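# Seat the rubber seal in the lid's groove

## Task

Push the rubber seal down into the lid's groove so that it sits seated along its entire circumference.

## Robot and tools

Robot: two seven-joint arms, left_arm and right_arm, each ending in a parallel gripper. left_arm's fingers can fold. A part held near the fingertips (outer quarter of each pad) is squeezed normally. Held nearer the palm, the fingers may wrap it and pull it inward, and can grip too loosely or too hard. A fingertip pushed against a surface folds easily unless the gripper is fully closed, so contact can go almost unnoticed. right_arm's fingers are rigid. Bases: left_arm at (0, +0.331, +0.016) m, right_arm at (-0.035, -0.364, +0.016) m, both turned only slightly about z.

Frames: the scene frame has its origin at table-top height, halfway between the nominal bases. +z is up, +x points out over the table, and left_arm is on the +y side. Camera image sides do not match the arm names. Reported end_effector_position (m) and end_effector_quat_wxyz are in the scene frame. They can be a few cm off, more at long reach. Motion offsets use each arm's own Hand target axes: gripper +z is the direction the fingers point, and y is the axis they open and close along. end_effector_position is the point between the pads when closed. Fingertips reach about 33 mm past it at gaps up to 40 mm, and only 9 mm past it when fully open.

execute_actions(actions, cameras): actions is a list of actions. Each action is a list of up to 15 rows, one row per 1/30 s step; if fewer are given, the last row repeats. Every row is a single list of 18 numbers, each in [-1, 1], covering both arms even if one stays still. The order is left dx, dy, dz, rx, ry, rz, gripper position, force_limit, speed, then the same nine for the right arm. dx..rz are offsets, not poses. They are measured in the Hand target's own axes from that Hand target as it was when the action began, so all rows of one action share that origin. A later action starts from the new Hand target, so repeating an offset moves further. Scale: 1.0 means 0.6 m or 180 degrees. rx, ry, rz form one rotation vector. Six zeros re-command the current Hand target. Gripper position: +1 is open (140 mm); the pads meet near -0.8; -1 closes until blocked. force_limit: about 14 N at -1, 40 N at 0, 58 N at +1 for a slow close. speed: about 30 mm/s at -1, 140 at 0, 250 at +1, and faster closes grip harder. Both start at +1. Every gripper number is a live command, so to leave a gripper alone resend its last three values. cameras: list of names, ["all"] or []. Images come by default only when actions is empty.

move(target, speed, blend, blocking, cameras): target is one 18-number row laid out as above, or a list of up to 15 such rows. Every row is an offset from the same starting Hand targets, not from the previous row. Paths are straight and do not avoid obstacles. The whole move stops after 10 s. speed is in m/s, from 0.002 to 2 (default 0.25), either one value or one per target. blend, in metres, rounds corners in a list; 0 stops at each target. With blocking=false, the result arrives after about 0.5 s while the motion continues. The extra move: line reports done, off_target, moving, held or fault, plus limits=paced (the pose was clipped) or limits=held (steps were withheld). Faster moves overshoot more and hit harder.

wait(seconds 0 to 10) lets time pass while the arms hold. stop() brakes a running move. zoom_image(camera, region [x0,y0,x1,y1] px, at most 504x504) magnifies a camera's newest image. Cameras are cam_high, cam_low, cam_left_wrist and cam_right_wrist, all 896x504. set_collision_behavior(contact_force_n 20, 40 or 85) sets both arms' force limit; it is not allowed during a move. clear_fault(arm) restarts an arm after a reported torque or force fault. finished_scene(scene 1 or 2) ends the scene for good, so call it only once the seal is seated and will stay that way unheld.

Controller: each step the commanded pose is limited to within 70 mm and 16 degrees of the measured pose. Hand target in the result is the last commanded pose after that limit. A gripper often rests short of it; the next command, even all zeros, asks again, or you can send the missing offset. To stop pressing on something, command the target back past the gripper.

Results: object_status 0 = moving, 1 = blocked while opening, 2 = blocked while closing (grip), 3 = reached position or pads met. position_measured is in counts: 3 open, about 75 = 100 mm, 139 = 60 mm, 200 = 20 mm, 230 = pads touching. Also reported: joint positions and velocities, joint torques, external joint torques (outside push estimate), flange force along the gripper's x y z, and Wrist depth, a 7x7 grid of distances in mm per wrist camera, where - means no value.

Faults and hazards: an arm halts on a torque fault (contact torque at its limit: 85 N m for the big joints, 11 N m for the forearm roll and wrist joints), a force fault (outside force at or above the 85 N default), going past a joint range, or moving a joint too fast. Clear it with clear_fault, and release the grip first if the grip pins the arm. Sustained loads or straining toward unreachable poses heat the motors; watch for MOTOR HOT, since overheating locks the arm for 30 to 60 s. Avoid bringing the grippers or wrist cameras into contact, since the clearance check does not guard them; a press between the arms can fail the scene. Do not drop parts, swing loads fast, strike the table or fixtures, grip hard on a part still resting on something, or let anything leave the table. Press the seal firmly but gently, working slowly along the groove.

Each tool is called as name([rows], argument=value, ...), one row to a line, values as JSON.

## Session

execute_actions(actions=[])

Scene clock: 0.00 s.
left_arm: end_effector_position=(+0.5748, +0.1654, +0.3592) position_measured=3 object_status=3 end_effector_quat_wxyz=(+0.064, +0.702, -0.674, +0.221) | right_arm: end_effector_position=(+0.5971, -0.0784, +0.2741) position_measured=3 object_status=3 end_effector_quat_wxyz=(+0.000, +0.998, +0.064, +0.001)
Joint positions: left_arm=[-0.247 -0.16 0.056 -2.063 -0.431 2.152 0.028] | right_arm=[0.411 0.454 0.016 -1.338 -0.008 1.793 -1.27]
Joint velocities: within noise
Joint torques (N m): no reading
External joint torques (N m): no reading
Flange force (N): no reading
Wrist depth (mm): cam_left_wrist=[1523 1423 1335 1270 489 466 435 / 1488 1400 1349 1283 482 451 431 / 1463 1378 1302 1252 474 456 429 / 1439 127 1322 490 471 142 429 / - 110 1289 489 463 448 97 / - 1302 1283 479 463 444 - / - 1309 1264 477 457 437 425] | cam_right_wrist=[373 375 1014 1018 1018 979 1014 / 388 387 386 391 393 1026 1060 / 410 406 406 405 404 402 403 / 424 125 427 425 425 141 420 / - 108 447 443 449 445 99 / - 477 474 - 475 476 99 / - 509 508 - 509 504 499]
Hand target: left_arm +0.5748, +0.1654, +0.3592; +0.064, +0.702, -0.674, +0.221 | right_arm +0.5971, -0.0784, +0.2741; +0.000, +0.998, +0.064, +0.001
Tool commands: left_gripper/position=+1.0 left_gripper/force_limit=+1.0 left_gripper/speed=+1.0 right_gripper/position=+1.0 right_gripper/force_limit=+1.0 right_gripper/speed=+1.0

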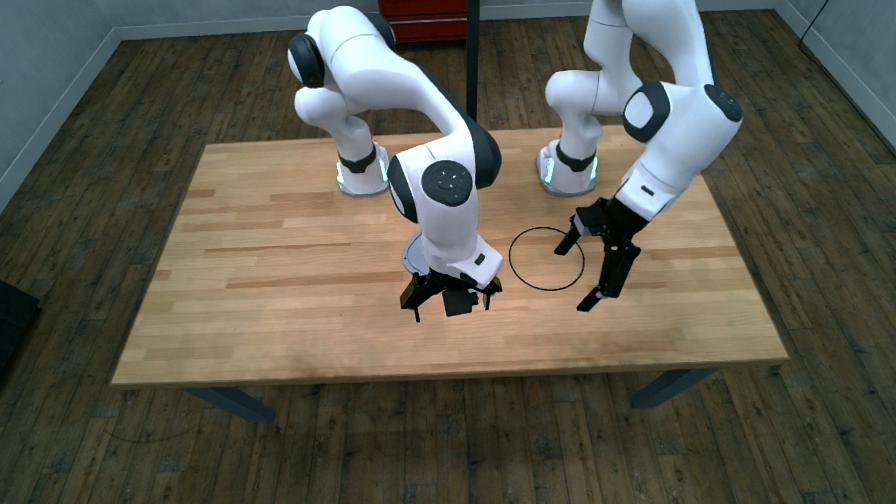

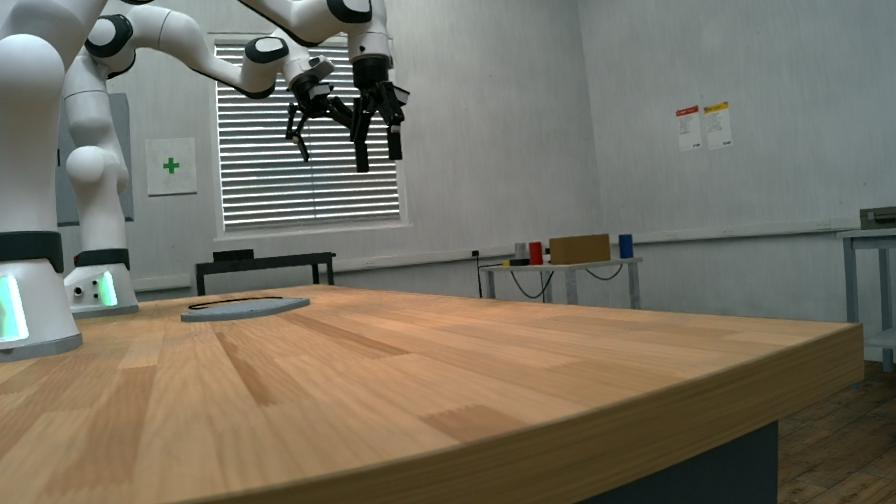

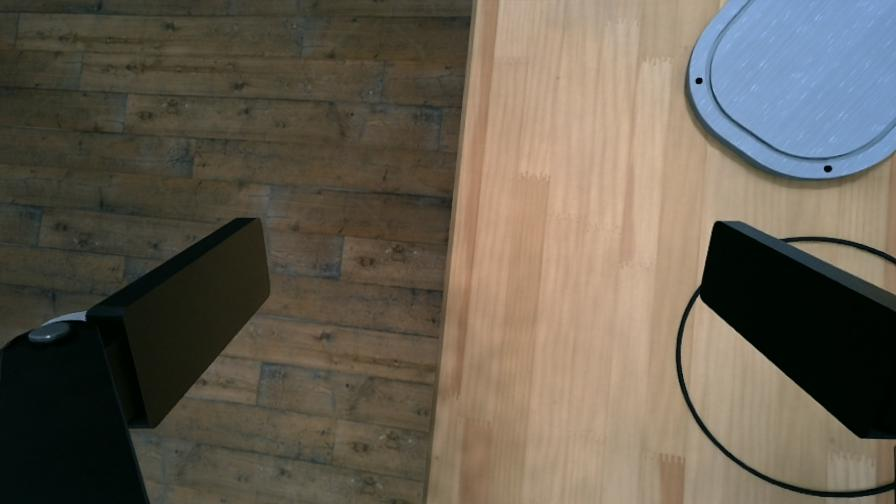

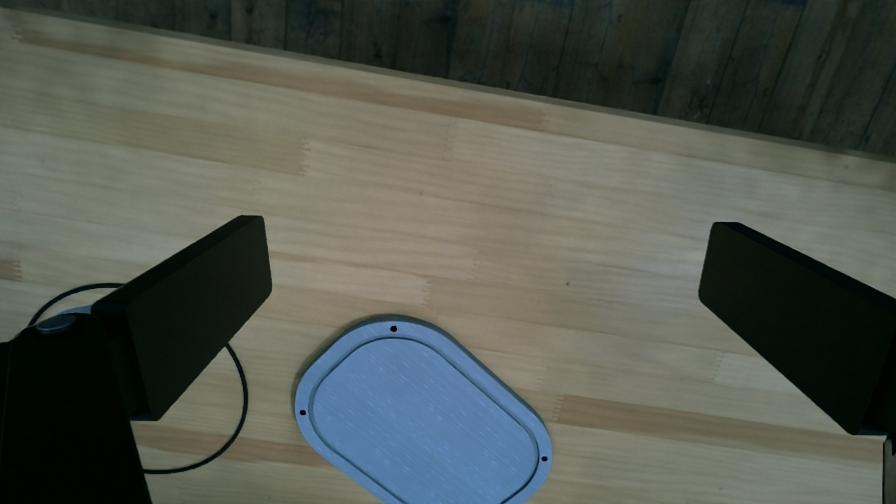

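move(target=[-0.117,0.111,-0.264,-0.071,-0.129,0.013,1,1,1,-0.28,-0.036,-0.133,0,0,0,1,1,1], cameras=["all"])

Scene clock: 24.20 s.
left_arm: end_effector_position=(+0.4757, +0.2848, +0.4598) position_measured=3 object_status=3 end_effector_quat_wxyz=(+0.000, +0.705, -0.709, +0.004) | right_arm: end_effector_position=(+0.4293, -0.0792, +0.3539) position_measured=3 object_status=3 end_effector_quat_wxyz=(+0.001, +0.998, +0.069, +0.003)
Joint positions: left_arm=[-0.186 -0.228 0.025 -1.746 0.001 1.525 -0.092] | right_arm=[0.483 -0.061 0.066 -1.836 -0.001 1.778 -1.158]
Joint velocities: left_arm=[within noise] | right_arm=[0 -0.001 -0.001 -0.001 0 -0.001 0.005]
Joint torques (N m): left_arm=[-0.23 -22.18 -1.69 24.24 1.27 2.24 -0.14] | right_arm=[-0.24 -30.42 -0.34 23.93 1.17 2.43 0.36]
External joint torques (N m): left_arm=[-0.29 1 -1.39 0.75 0.53 -0.34 -0.14] | right_arm=[-0.26 0.04 -0.17 -0.91 0.36 -0.22 0.36]
Flange force (N): left_arm=[2.4 -5.2 -4.3] | right_arm=[-3.0 1.0 1.8]
Wrist depth (mm): cam_left_wrist=[1194 1189 527 528 531 534 530 / 1246 1246 559 549 556 553 546 / 1302 1315 593 577 576 584 527 / 1349 127 617 611 613 142 572 / - 110 658 643 646 632 98 / - 1488 1497 683 682 689 - / - 1617 1598 727 723 734 -] | cam_right_wrist=[438 440 437 441 438 437 437 / 461 459 458 458 462 456 459 / 483 481 475 - 483 483 481 / 509 125 498 498 505 140 497 / - 108 535 523 534 521 99 / - 562 565 566 566 563 99 / - 601 599 599 599 597 588]
Hand target: left_arm +0.4749, +0.2859, +0.4591; +0.000, +0.707, -0.707, +0.001 | right_arm +0.4276, -0.0785, +0.3537; +0.000, +0.998, +0.064, +0.001
Off the commanded pose: left_arm 0.002 m, 0 deg | right_arm 0.002 m, 1 deg.
move: done
camera_calibration:
cam_left_wrist: T_world_to_cam=[[-0.999869, 0.00106217, -0.0161337, 0.495742], [-0.0045121, 0.939868, 0.341509, -0.418281], [0.0155263, 0.341537, -0.93974, 0.47542], [0, 0, 0, 1]] pos_world=[0.486408, 0.230229, 0.597616]
cam_right_wrist: T_world_to_cam=[[0.167376, -0.985709, -0.0190735, -0.128916], [-0.926714, -0.163902, 0.33814, 0.265066], [-0.336433, -0.0389208, -0.940903, 0.620247], [0, 0, 0, 1]] pos_world=[0.475889, -0.0594885, 0.491504]

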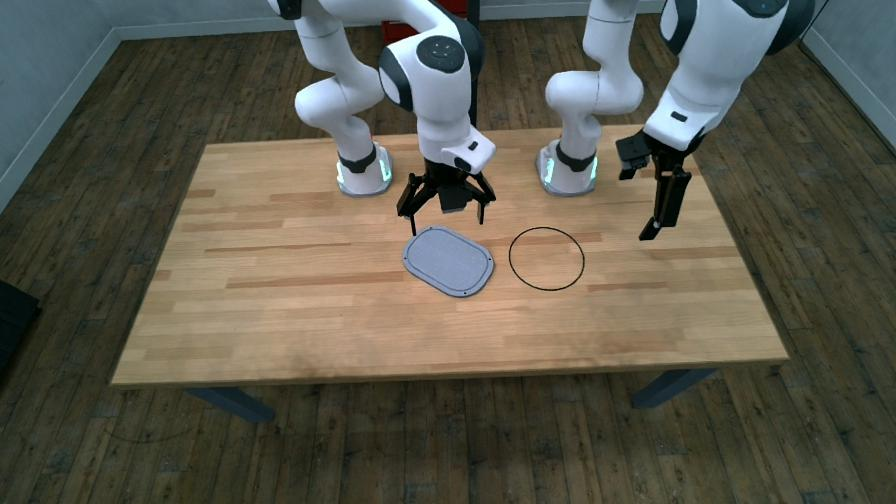

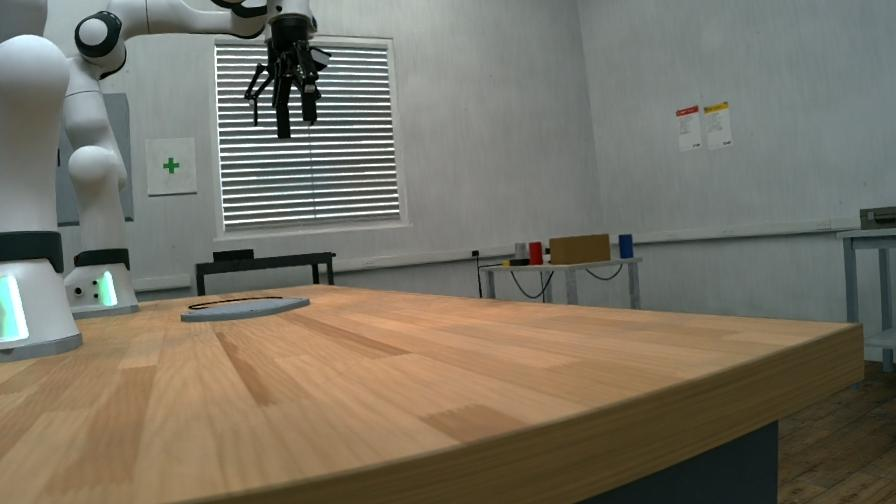

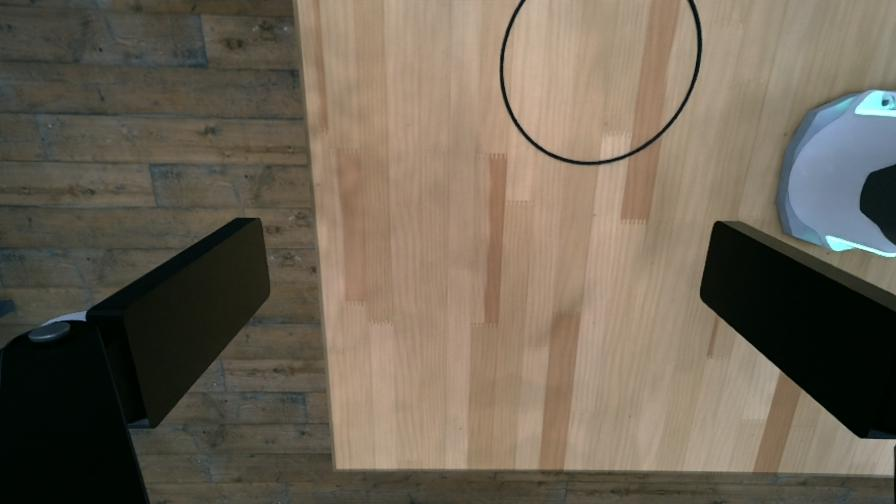

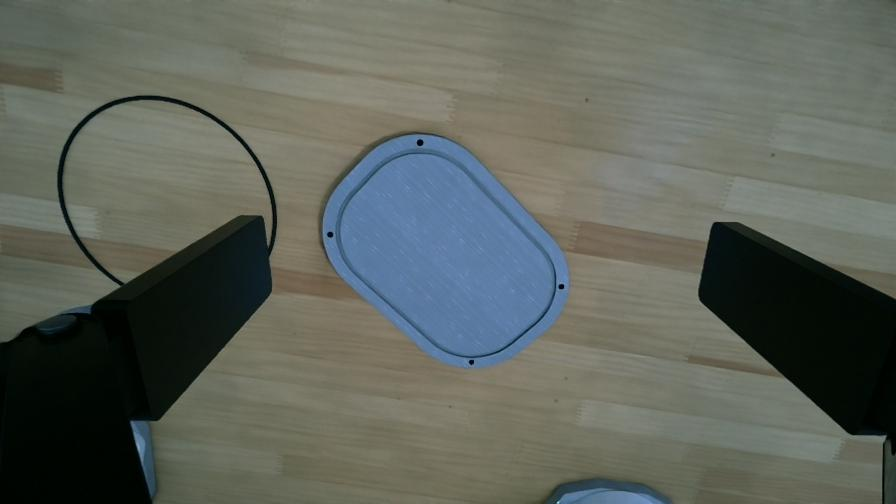

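zoom_image(camera="cam_right_wrist", region=[310, 120, 590, 380])

zoom_image(camera="cam_high", region=[390, 210, 600, 310])

zoom_image(camera="cam_low", region=[170, 270, 330, 340])

Scaled by 1.800.

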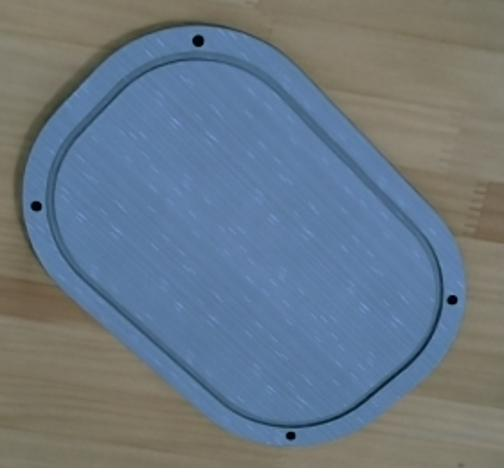

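Scaled by 2.400.

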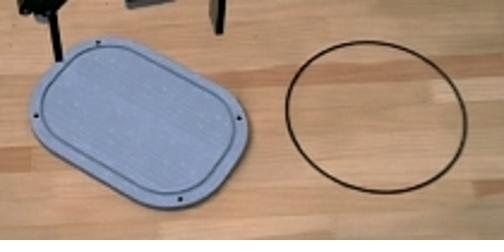

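Scaled by 3.150.

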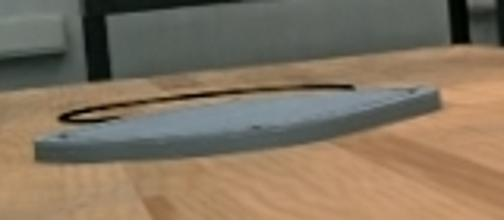

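move(target=[-0.0385,0.1515,0.515,0,0,-0.301,-0.2,-0.5,0,-0.2844,-0.385,0.3395,0,0,0.2396,-0.2,-0.5,0], cameras=["all"])

Scene clock: 80.10 s.
left_arm: end_effector_position=(+0.3838, +0.3084, +0.1503) position_measured=154 object_status=3 end_effector_quat_wxyz=(+0.001, +0.950, -0.311, -0.001) | right_arm: end_effector_position=(+0.2284, +0.1283, +0.1496) position_measured=154 object_status=3 end_effector_quat_wxyz=(+0.000, +0.953, -0.304, -0.001)
Joint positions: left_arm=[0.095 -0.382 -0.224 -2.701 -0.115 2.323 -0.908] | right_arm=[0.761 0.138 0.322 -2.136 -0.055 2.265 0.165]
Joint velocities: left_arm=[0.001 0 0 0.001 0.001 0 -0.004] | right_arm=[0 0 -0.001 0 -0.002 -0.001 0.006]
Joint torques (N m): left_arm=[0.07 -15.55 0.09 21.77 0.23 2.67 -0.09] | right_arm=[0.17 -32.66 0.9 22.71 0.26 2.51 0.34]
External joint torques (N m): left_arm=[0.09 0.69 -1.5 -0.27 -0.36 0.05 -0.09] | right_arm=[0.19 0.55 -0.57 0.01 -0.31 -0.04 0.34]
Flange force (N): left_arm=[3.0 1.0 2.4] | right_arm=[-0.8 -2.3 1.2]
Wrist depth (mm): cam_left_wrist=[248 247 248 250 249 250 252 / 260 261 262 261 262 263 265 / 273 276 276 276 277 278 277 / 289 291 287 292 160 293 295 / 307 - 91 309 136 86 305 / - 70 - 329 330 70 73 / - - - 353 354 - 68] | cam_right_wrist=[261 260 259 257 256 258 253 / 274 273 271 270 268 267 266 / 288 285 284 283 281 280 278 / 303 301 296 294 159 295 293 / 316 88 89 313 307 91 302 / - - - 331 330 - 68 / - - - 348 351 - -]
Hand target: left_arm +0.3844, +0.3084, +0.1499; +0.001, +0.951, -0.308, +0.001 | right_arm +0.2291, +0.1287, +0.1496; +0.000, +0.952, -0.307, +0.001
Off the commanded pose: left_arm 0.001 m, 0 deg | right_arm 0.001 m, 0 deg.
move: done
camera_calibration:
cam_left_wrist: T_world_to_cam=[[-0.587853, -0.808925, -0.00832872, 0.489285], [-0.76041, 0.549025, 0.346913, 0.074651], [-0.276054, 0.210267, -0.93786, 0.330023], [0, 0, 0, 1]] pos_world=[0.435497, 0.285416, 0.287693]
cam_right_wrist: T_world_to_cam=[[-0.554458, -0.831936, -0.0214149, 0.250841], [-0.785342, 0.514544, 0.344214, 0.0617386], [-0.275345, 0.20767, -0.938647, 0.322705], [0, 0, 0, 1]] pos_world=[0.276422, 0.109901, 0.287026]

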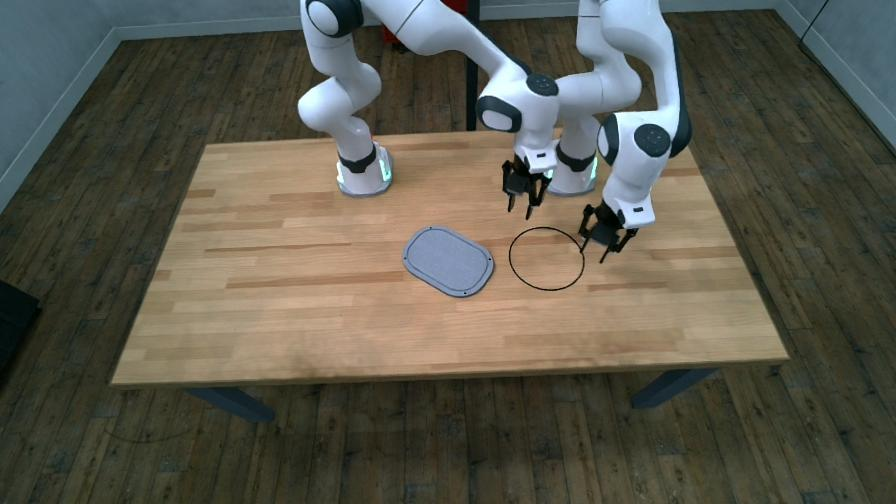

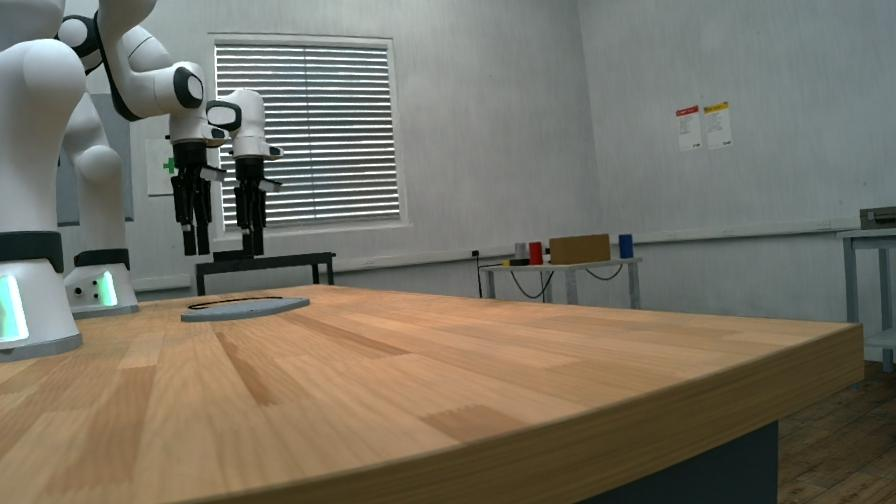

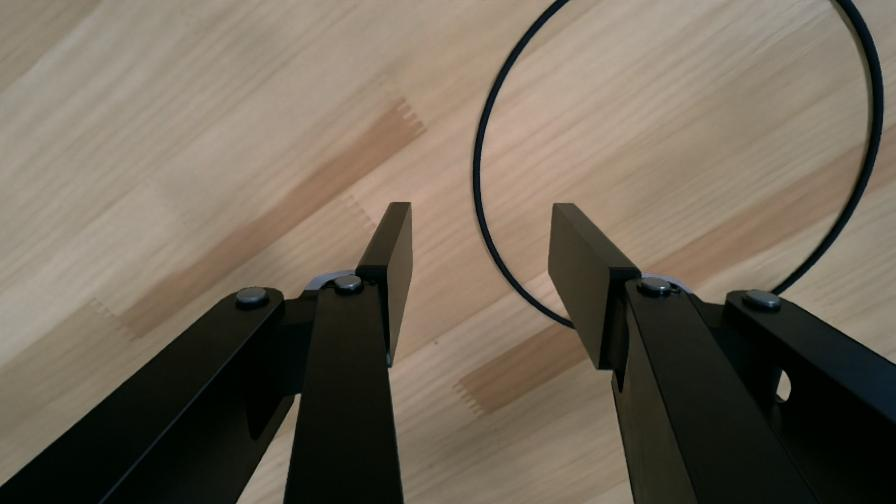

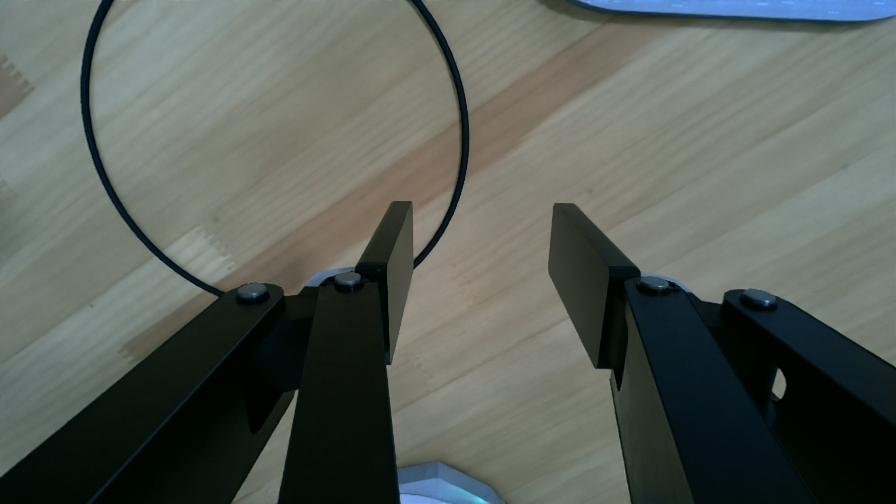

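move(target=[-0.002,0.0063,0.1417,0,0,0,-0.2,-0.5,0,0.029,-0.0085,0.1417,0,0,0,-0.2,-0.5,0], speed=0.15, cameras=["cam_left_wrist","cam_right_wrist","cam_low"])

zoom_image(camera="cam_low", region=[150, 200, 350, 340])

Scene clock: 92.00 s.
left_arm: end_effector_position=(+0.3794, +0.3056, +0.0648) position_measured=154 object_status=3 end_effector_quat_wxyz=(+0.002, +0.951, -0.310, -0.001) | right_arm: end_effector_position=(+0.2454, +0.1214, +0.0642) position_measured=154 object_status=3 end_effector_quat_wxyz=(+0.002, +0.952, -0.305, -0.001)
Joint positions: left_arm=[0.112 -0.171 -0.257 -2.78 -0.092 2.61 -0.939] | right_arm=[0.767 0.295 0.279 -2.174 -0.124 2.451 0.181]
Joint velocities: left_arm=[0 0.001 -0.001 -0.001 0.001 0.004 -0.005] | right_arm=[within noise]
Joint torques (N m): left_arm=[0.22 -18.14 -0.73 18.52 0.93 2.75 -0.22] | right_arm=[0.07 -36.44 2.36 20.5 0.23 2.58 0.24]
External joint torques (N m): left_arm=[0.22 1.67 -1.56 0.15 0.52 0.13 -0.22] | right_arm=[0.13 -0.01 -0.39 0.05 -0.24 0.05 0.24]
Flange force (N): left_arm=[6.8 -1.7 6.8] | right_arm=[-0.5 -0.5 0.7]
Wrist depth (mm): cam_left_wrist=[171 171 172 172 171 173 174 / 180 180 181 181 182 183 183 / 190 190 191 190 192 192 193 / 200 201 199 200 199 203 204 / 212 97 91 214 210 86 211 / - 70 - 229 229 69 73 / - - - 246 245 - 68] | cam_right_wrist=[183 182 181 181 180 181 180 / 192 191 190 189 188 188 187 / 202 200 200 199 198 197 196 / 212 211 208 207 204 207 207 / 222 88 88 220 215 90 213 / - - - 234 233 - 68 / - - - 248 247 - -]
Hand target: left_arm +0.3813, +0.3059, +0.0649; +0.001, +0.951, -0.308, +0.001 | right_arm +0.2463, +0.1226, +0.0646; +0.000, +0.952, -0.307, +0.001
Off the commanded pose: left_arm 0.002 m, 0 deg | right_arm 0.002 m, 0 deg.
move: done
camera_calibration:
cam_left_wrist: T_world_to_cam=[[-0.585265, -0.810823, -0.00555551, 0.483098], [-0.761568, 0.547333, 0.347047, 0.103461], [-0.278353, 0.207345, -0.937831, 0.251015], [0, 0, 0, 1]] pos_world=[0.431404, 0.283033, 0.202188]
cam_right_wrist: T_world_to_cam=[[-0.55587, -0.831065, -0.0184346, 0.252687], [-0.784132, 0.516858, 0.343504, 0.107436], [-0.275946, 0.205399, -0.93897, 0.249062], [0, 0, 0, 1]] pos_world=[0.293433, 0.103314, 0.201616]
Images, in order (width x height): cam_low 896x504, cam_left_wrist 896x504, cam_right_wrist 896x504.

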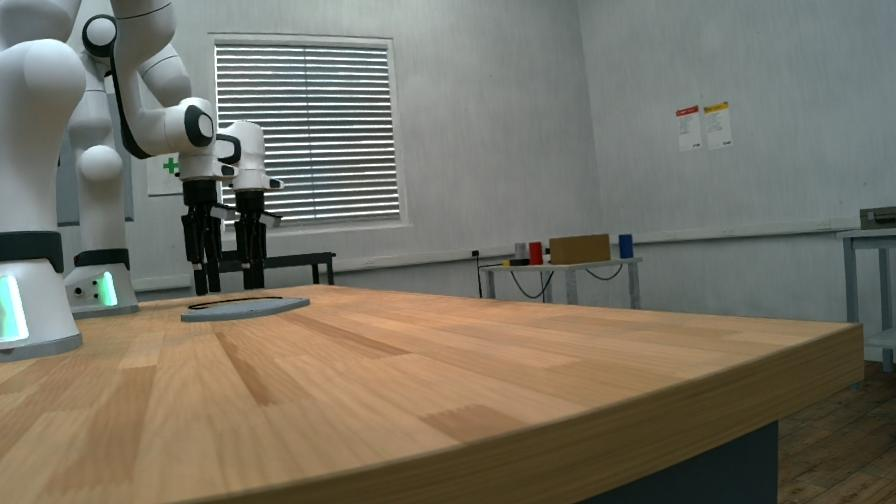

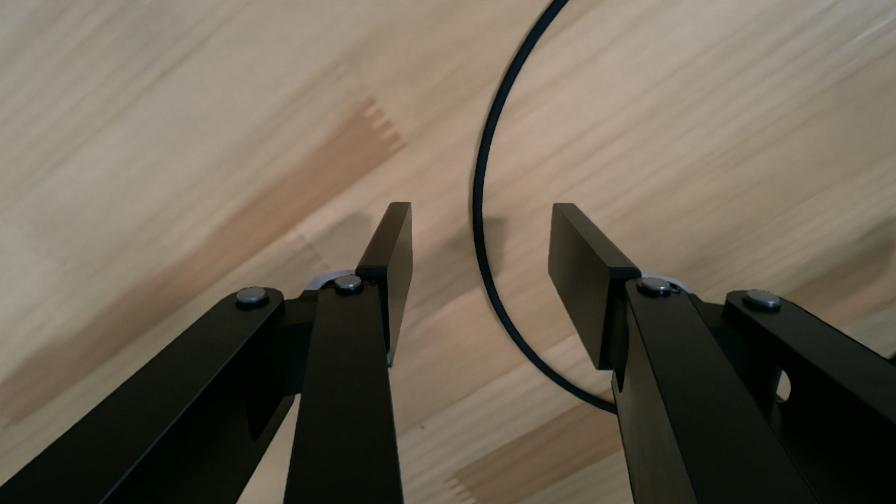

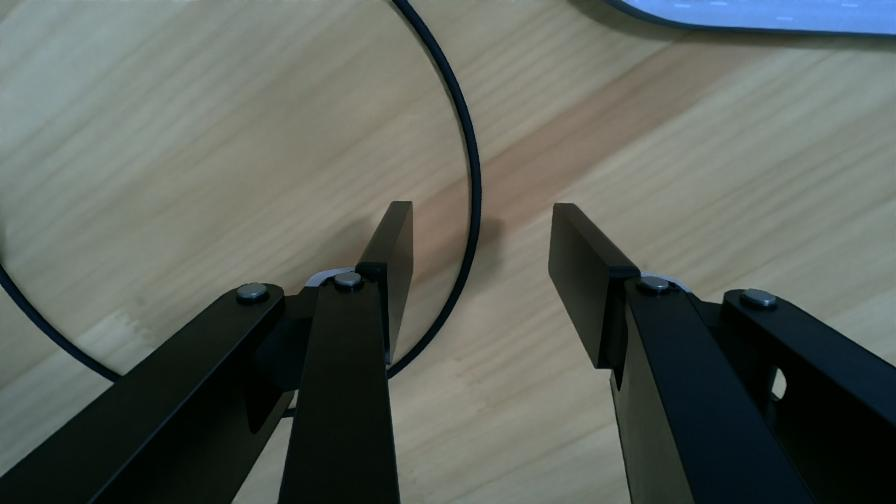

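Scaled by 2.520.

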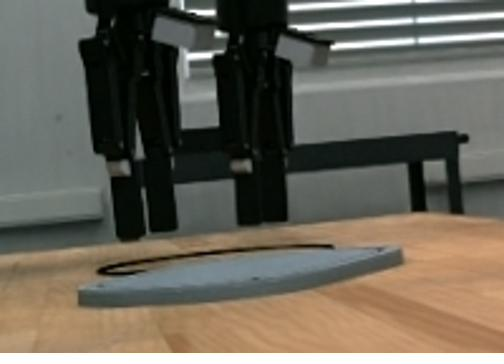

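move(target=[0,0,0.0233,0,0,0,-0.3,-0.5,0,0,0,0.035,0,0,0,-0.3,-0.5,0], speed=0.08, cameras=["cam_left_wrist","cam_right_wrist","cam_low"])

zoom_image(camera="cam_low", region=[180, 240, 320, 330])

Scene clock: 102.70 s.
left_arm: end_effector_position=(+0.3809, +0.3055, +0.0516) position_measured=167 object_status=3 end_effector_quat_wxyz=(+0.002, +0.951, -0.309, +0.000) | right_arm: end_effector_position=(+0.2457, +0.1218, +0.0436) position_measured=167 object_status=3 end_effector_quat_wxyz=(+0.001, +0.952, -0.305, -0.001)
Joint positions: left_arm=[0.117 -0.126 -0.26 -2.782 -0.076 2.658 -0.951] | right_arm=[0.781 0.337 0.262 -2.177 -0.141 2.495 0.193]
Joint velocities: left_arm=[0.001 0 0.001 0 0.001 0.004 -0.005] | right_arm=[0.001 -0.001 0 -0.001 0 0.004 0.003]
Joint torques (N m): left_arm=[0.07 -18.98 -0.88 17.42 0.86 2.58 -0.16] | right_arm=[0.04 -37.31 2.29 19.52 0.23 2.66 0.29]
External joint torques (N m): left_arm=[0.09 1.63 -1.49 -0.2 0.48 -0.04 -0.16] | right_arm=[-0.06 -0.02 -0.82 -0.31 -0.21 0.12 0.29]
Flange force (N): left_arm=[5.4 -0.9 6.4] | right_arm=[-0.1 1.0 1.0]
Wrist depth (mm): cam_left_wrist=[160 160 160 160 161 161 162 / 168 168 168 168 170 170 170 / 177 178 178 176 178 179 179 / 187 187 186 186 170 189 190 / 198 194 91 198 140 86 198 / - 69 80 211 - 69 73 / - 70 - 227 228 - -] | cam_right_wrist=[165 164 163 162 161 161 161 / 172 172 171 170 169 168 168 / 181 180 179 179 178 177 176 / 191 190 187 186 183 186 185 / 201 196 89 196 139 - 193 / - - - 210 210 - 68 / - - - 223 222 - -]
Hand target: left_arm +0.3813, +0.3059, +0.0509; +0.001, +0.951, -0.308, +0.001 | right_arm +0.2463, +0.1226, +0.0436; +0.000, +0.952, -0.307, +0.001
Off the commanded pose: left_arm 0.001 m, 0 deg | right_arm 0.001 m, 0 deg.
move: done
camera_calibration:
cam_left_wrist: T_world_to_cam=[[-0.585061, -0.810959, -0.00694522, 0.483855], [-0.762485, 0.547132, 0.345345, 0.109743], [-0.276261, 0.207344, -0.93845, 0.2383], [0, 0, 0, 1]] pos_world=[0.432595, 0.282933, 0.189094]
cam_right_wrist: T_world_to_cam=[[-0.55575, -0.831125, -0.0193061, 0.252904], [-0.784391, 0.516523, 0.343417, 0.114795], [-0.275451, 0.205998, -0.938984, 0.229565], [0, 0, 0, 1]] pos_world=[0.29383, 0.103611, 0.181018]
Images, in order (width x height): cam_low 896x504, cam_left_wrist 896x504, cam_right_wrist 896x504.

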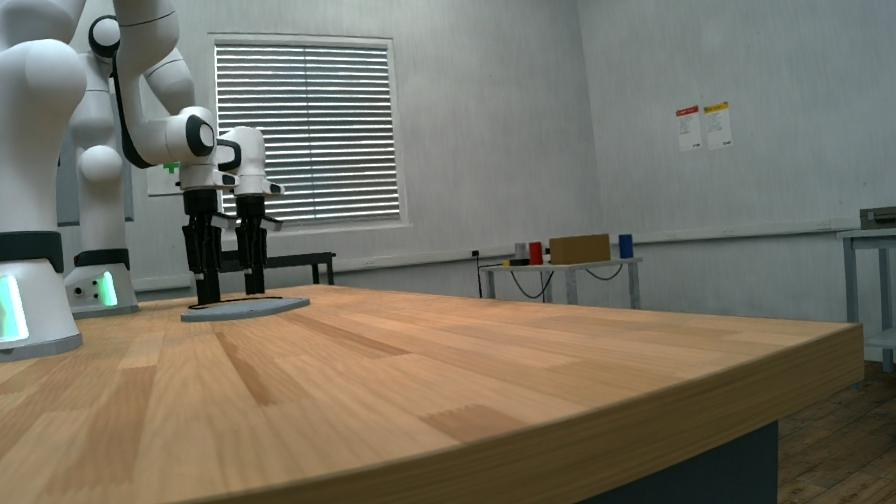

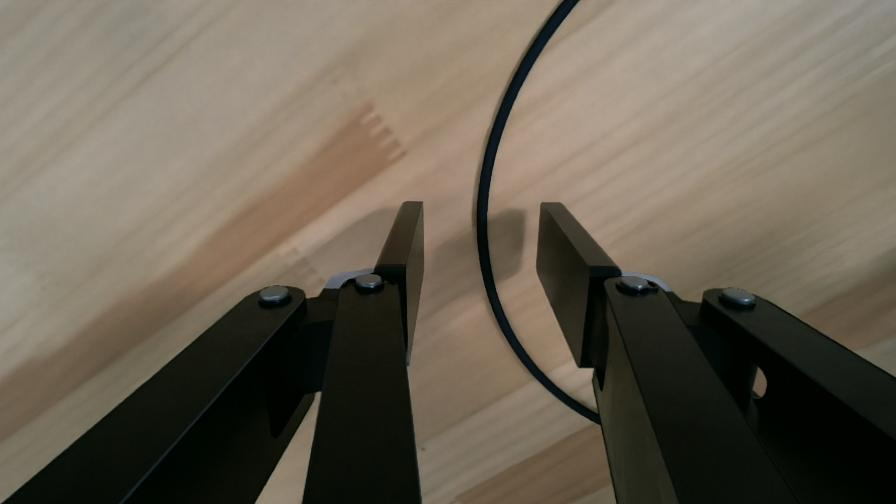

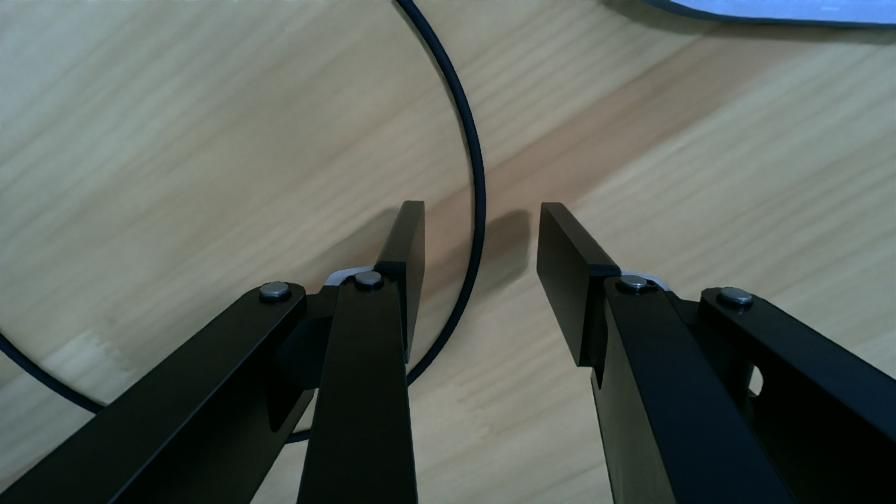

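Scaled by 3.600.

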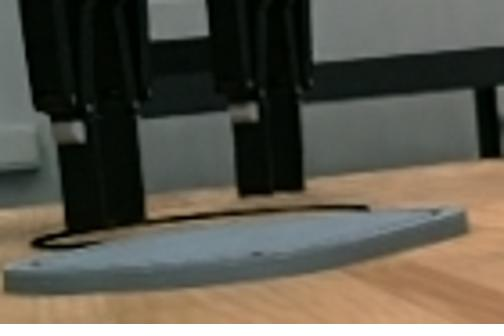

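move(target=[0,0,0.006,0,0,0,-0.35,-0.5,0,0,0,0.006,0,0,0,-0.35,-0.5,0], speed=0.03, cameras=["cam_left_wrist","cam_right_wrist","cam_low"])

zoom_image(camera="cam_left_wrist", region=[340, 150, 640, 400])

zoom_image(camera="cam_right_wrist", region=[340, 150, 640, 400])

zoom_image(camera="cam_low", region=[180, 240, 320, 330])

Scene clock: 111.10 s.
left_arm: end_effector_position=(+0.3811, +0.3053, +0.0481) position_measured=173 object_status=3 end_effector_quat_wxyz=(+0.001, +0.951, -0.309, +0.000) | right_arm: end_effector_position=(+0.2460, +0.1221, +0.0404) position_measured=173 object_status=3 end_effector_quat_wxyz=(+0.001, +0.952, -0.305, -0.001)
Joint positions: left_arm=[0.117 -0.114 -0.26 -2.783 -0.071 2.671 -0.955] | right_arm=[0.788 0.344 0.255 -2.177 -0.142 2.503 0.194]
Joint velocities: left_arm=[0 0 0 0 0.002 0.005 -0.005] | right_arm=[0.001 0 -0.001 -0.002 -0.001 0.003 0.001]
Joint torques (N m): left_arm=[0.08 -19.17 -0.64 16.93 0.81 2.74 -0.09] | right_arm=[0.18 -37.18 2.36 19.33 0.27 2.68 0.31]
External joint torques (N m): left_arm=[0.04 1.74 -1.25 -0.55 0.45 0.11 -0.09] | right_arm=[0.27 0.23 -0.57 -0.39 -0.17 0.15 0.31]
Flange force (N): left_arm=[4.2 -0.6 7.3] | right_arm=[-0.7 0.7 1.6]
Wrist depth (mm): cam_left_wrist=[157 157 157 157 158 158 159 / 165 165 165 165 166 166 167 / 173 174 176 174 175 176 176 / 183 184 182 183 181 185 186 / 194 192 91 193 112 87 194 / - - 77 206 209 70 73 / - - - 223 - - -] | cam_right_wrist=[162 161 160 160 159 158 159 / 169 169 167 167 167 165 165 / 178 177 176 175 174 173 173 / 188 187 184 183 179 183 182 / 198 193 89 195 129 86 190 / - - - 206 206 - 68 / - - - 219 - - -]
Hand target: left_arm +0.3813, +0.3059, +0.0473; +0.001, +0.951, -0.308, +0.001 | right_arm +0.2463, +0.1226, +0.0400; +0.000, +0.952, -0.307, +0.001
Off the commanded pose: left_arm 0.001 m, 0 deg | right_arm 0.001 m, 0 deg.
move: done
camera_calibration:
cam_left_wrist: T_world_to_cam=[[-0.5851, -0.810928, -0.00726135, 0.483933], [-0.7626, 0.547141, 0.345077, 0.111254], [-0.27586, 0.207442, -0.938546, 0.234908], [0, 0, 0, 1]] pos_world=[0.432793, 0.282833, 0.185595]
cam_right_wrist: T_world_to_cam=[[-0.556329, -0.830716, -0.0202294, 0.253354], [-0.784265, 0.516863, 0.343192, 0.115837], [-0.27464, 0.206793, -0.939047, 0.226239], [0, 0, 0, 1]] pos_world=[0.29393, 0.103808, 0.17782]
Images, in order (width x height): cam_low 896x504, cam_left_wrist 896x504, cam_right_wrist 896x504.

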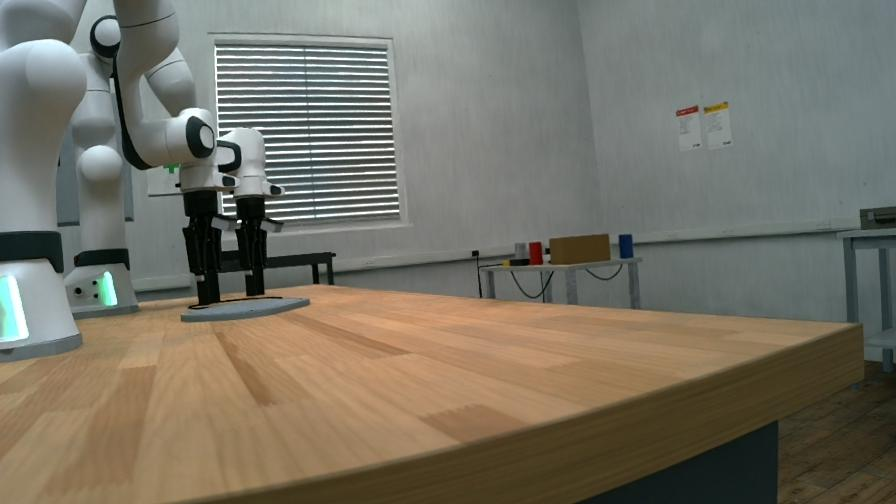

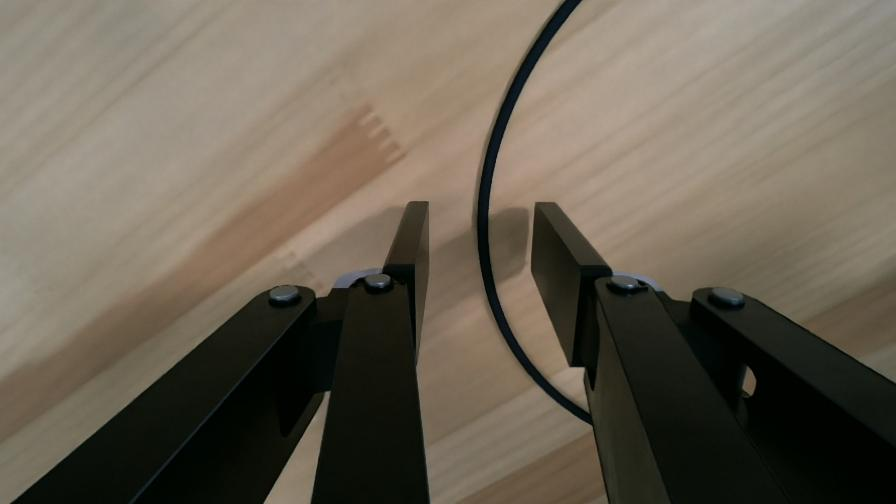

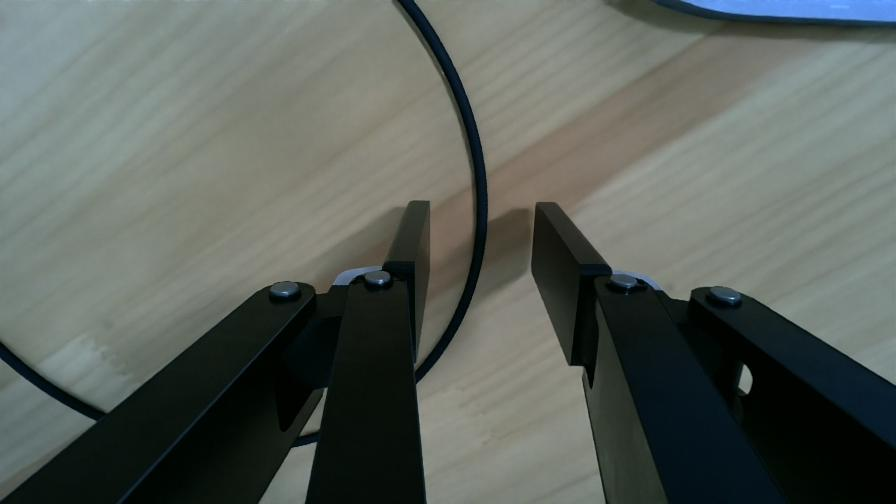

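Scaled by 1.680.

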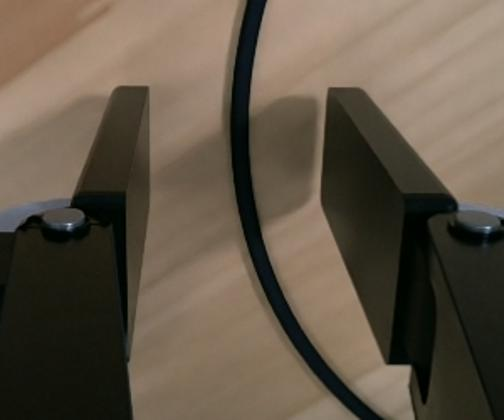

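Scaled by 1.680.

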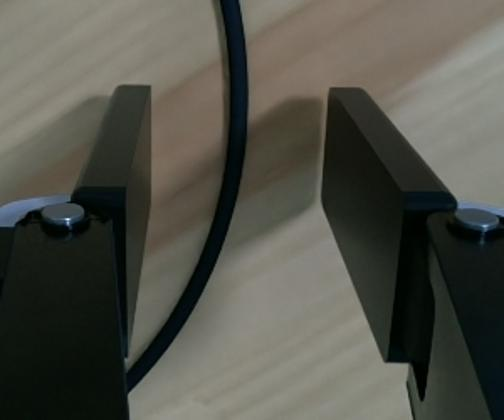

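Scaled by 3.600.

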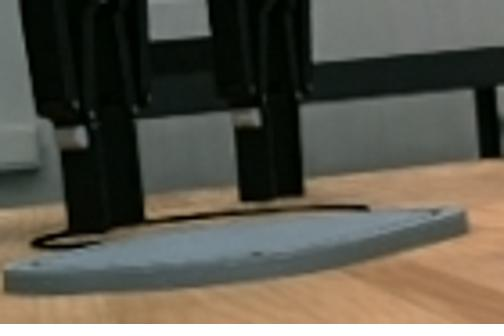

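move([
  [0,0,0.0025,0,0,0,-0.35,-0.3,-1,0,0,0.0017,0,0,0,-0.35,-0.3,-1],
  [0,0,0.0025,0,0,0,-1,-0.3,-1,0,0,0.0017,0,0,0,-1,-0.3,-1],
], speed=0.02, cameras=["cam_left_wrist","cam_right_wrist"])

zoom_image(camera="cam_left_wrist", region=[340, 150, 640, 400])

zoom_image(camera="cam_right_wrist", region=[340, 150, 640, 400])

Scene clock: 120.97 s.
left_arm: end_effector_position=(+0.3814, +0.3052, +0.0467) position_measured=231 object_status=0 end_effector_quat_wxyz=(+0.001, +0.951, -0.309, +0.001) | right_arm: end_effector_position=(+0.2463, +0.1221, +0.0394) position_measured=231 object_status=0 end_effector_quat_wxyz=(+0.001, +0.952, -0.305, +0.000)
Joint positions: left_arm=[0.117 -0.109 -0.26 -2.783 -0.069 2.677 -0.957] | right_arm=[0.793 0.345 0.25 -2.177 -0.142 2.506 0.194]
Joint torques (N m): left_arm=[0.05 -19.29 -0.63 16.79 0.86 2.68 -0.14] | right_arm=[0.14 -37.29 2.55 19.25 0.5 2.66 0.22]
External joint torques (N m): left_arm=[0.08 1.77 -1.14 -0.69 0.49 0.04 -0.14] | right_arm=[0.11 0.2 -0.43 -0.44 0.06 0.13 0.22]
Flange force (N): left_arm=[4.0 -0.6 7.3] | right_arm=[-0.3 1.2 1.1]
Wrist depth (mm): cam_left_wrist=[156 156 156 156 157 157 158 / 163 164 164 164 165 165 166 / 173 172 174 171 174 174 174 / 182 182 183 179 181 184 184 / 193 193 86 85 87 190 196 / 205 - 73 - - 72 206 / - - - - - 69 -] | cam_right_wrist=[161 160 160 159 158 157 158 / 168 168 167 166 165 164 164 / 177 176 175 174 174 172 172 / 187 185 185 139 181 182 181 / 198 195 83 94 89 189 190 / 207 - 71 - - - 199 / - - - - - - -]
Hand target: left_arm +0.3813, +0.3058, +0.0458; +0.001, +0.951, -0.308, +0.001 | right_arm +0.2463, +0.1226, +0.0390; +0.000, +0.952, -0.307, +0.001
Off the commanded pose: left_arm 0.001 m, 0 deg | right_arm 0.001 m, 0 deg.
move: done
camera_calibration:
cam_left_wrist: T_world_to_cam=[[-0.584889, -0.811077, -0.00772602, 0.483912], [-0.762972, 0.546916, 0.344611, 0.112307], [-0.27528, 0.207454, -0.938714, 0.233469], [0, 0, 0, 1]] pos_world=[0.432991, 0.282633, 0.184197]
cam_right_wrist: T_world_to_cam=[[-0.556168, -0.830808, -0.0208497, 0.253599], [-0.784759, 0.516753, 0.342227, 0.116575], [-0.273551, 0.206698, -0.939386, 0.225176], [0, 0, 0, 1]] pos_world=[0.294124, 0.103909, 0.17692]
Images, in order (width x height): cam_left_wrist 896x504, cam_right_wrist 896x504.

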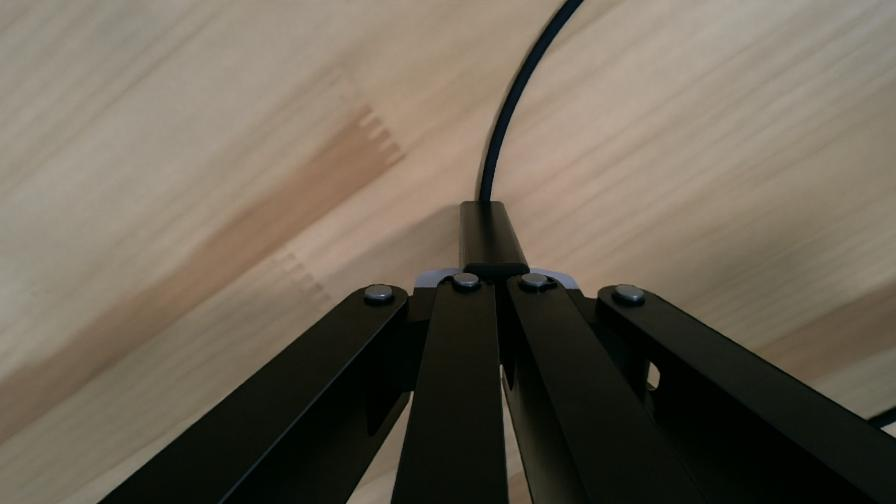

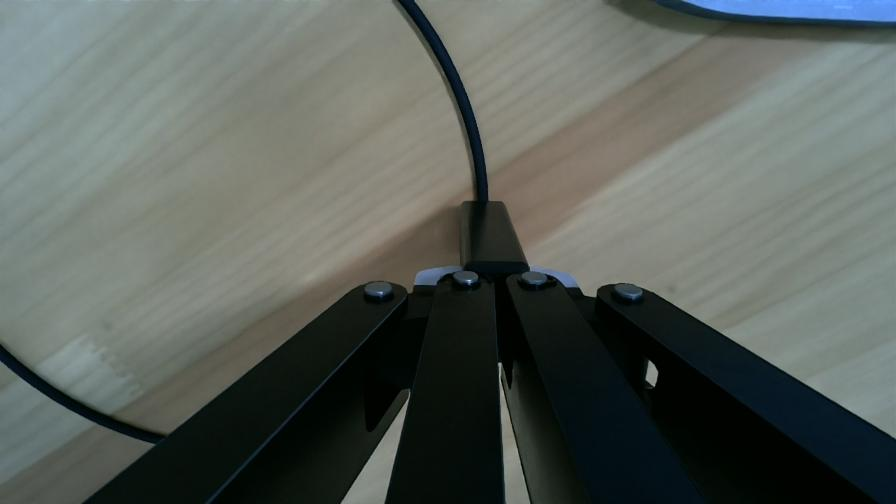

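Scaled by 1.680.

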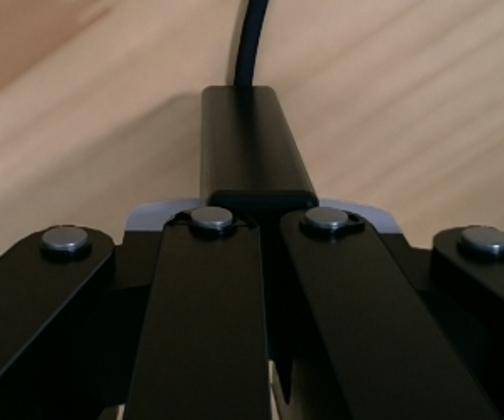

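Scaled by 1.680.

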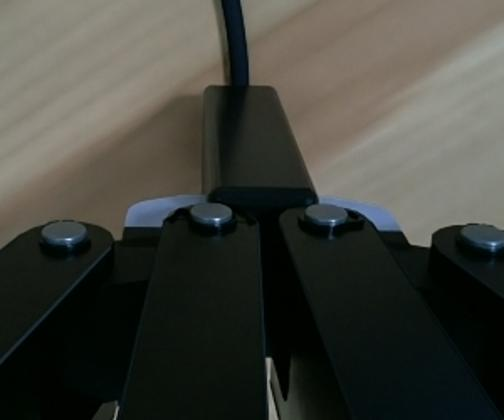

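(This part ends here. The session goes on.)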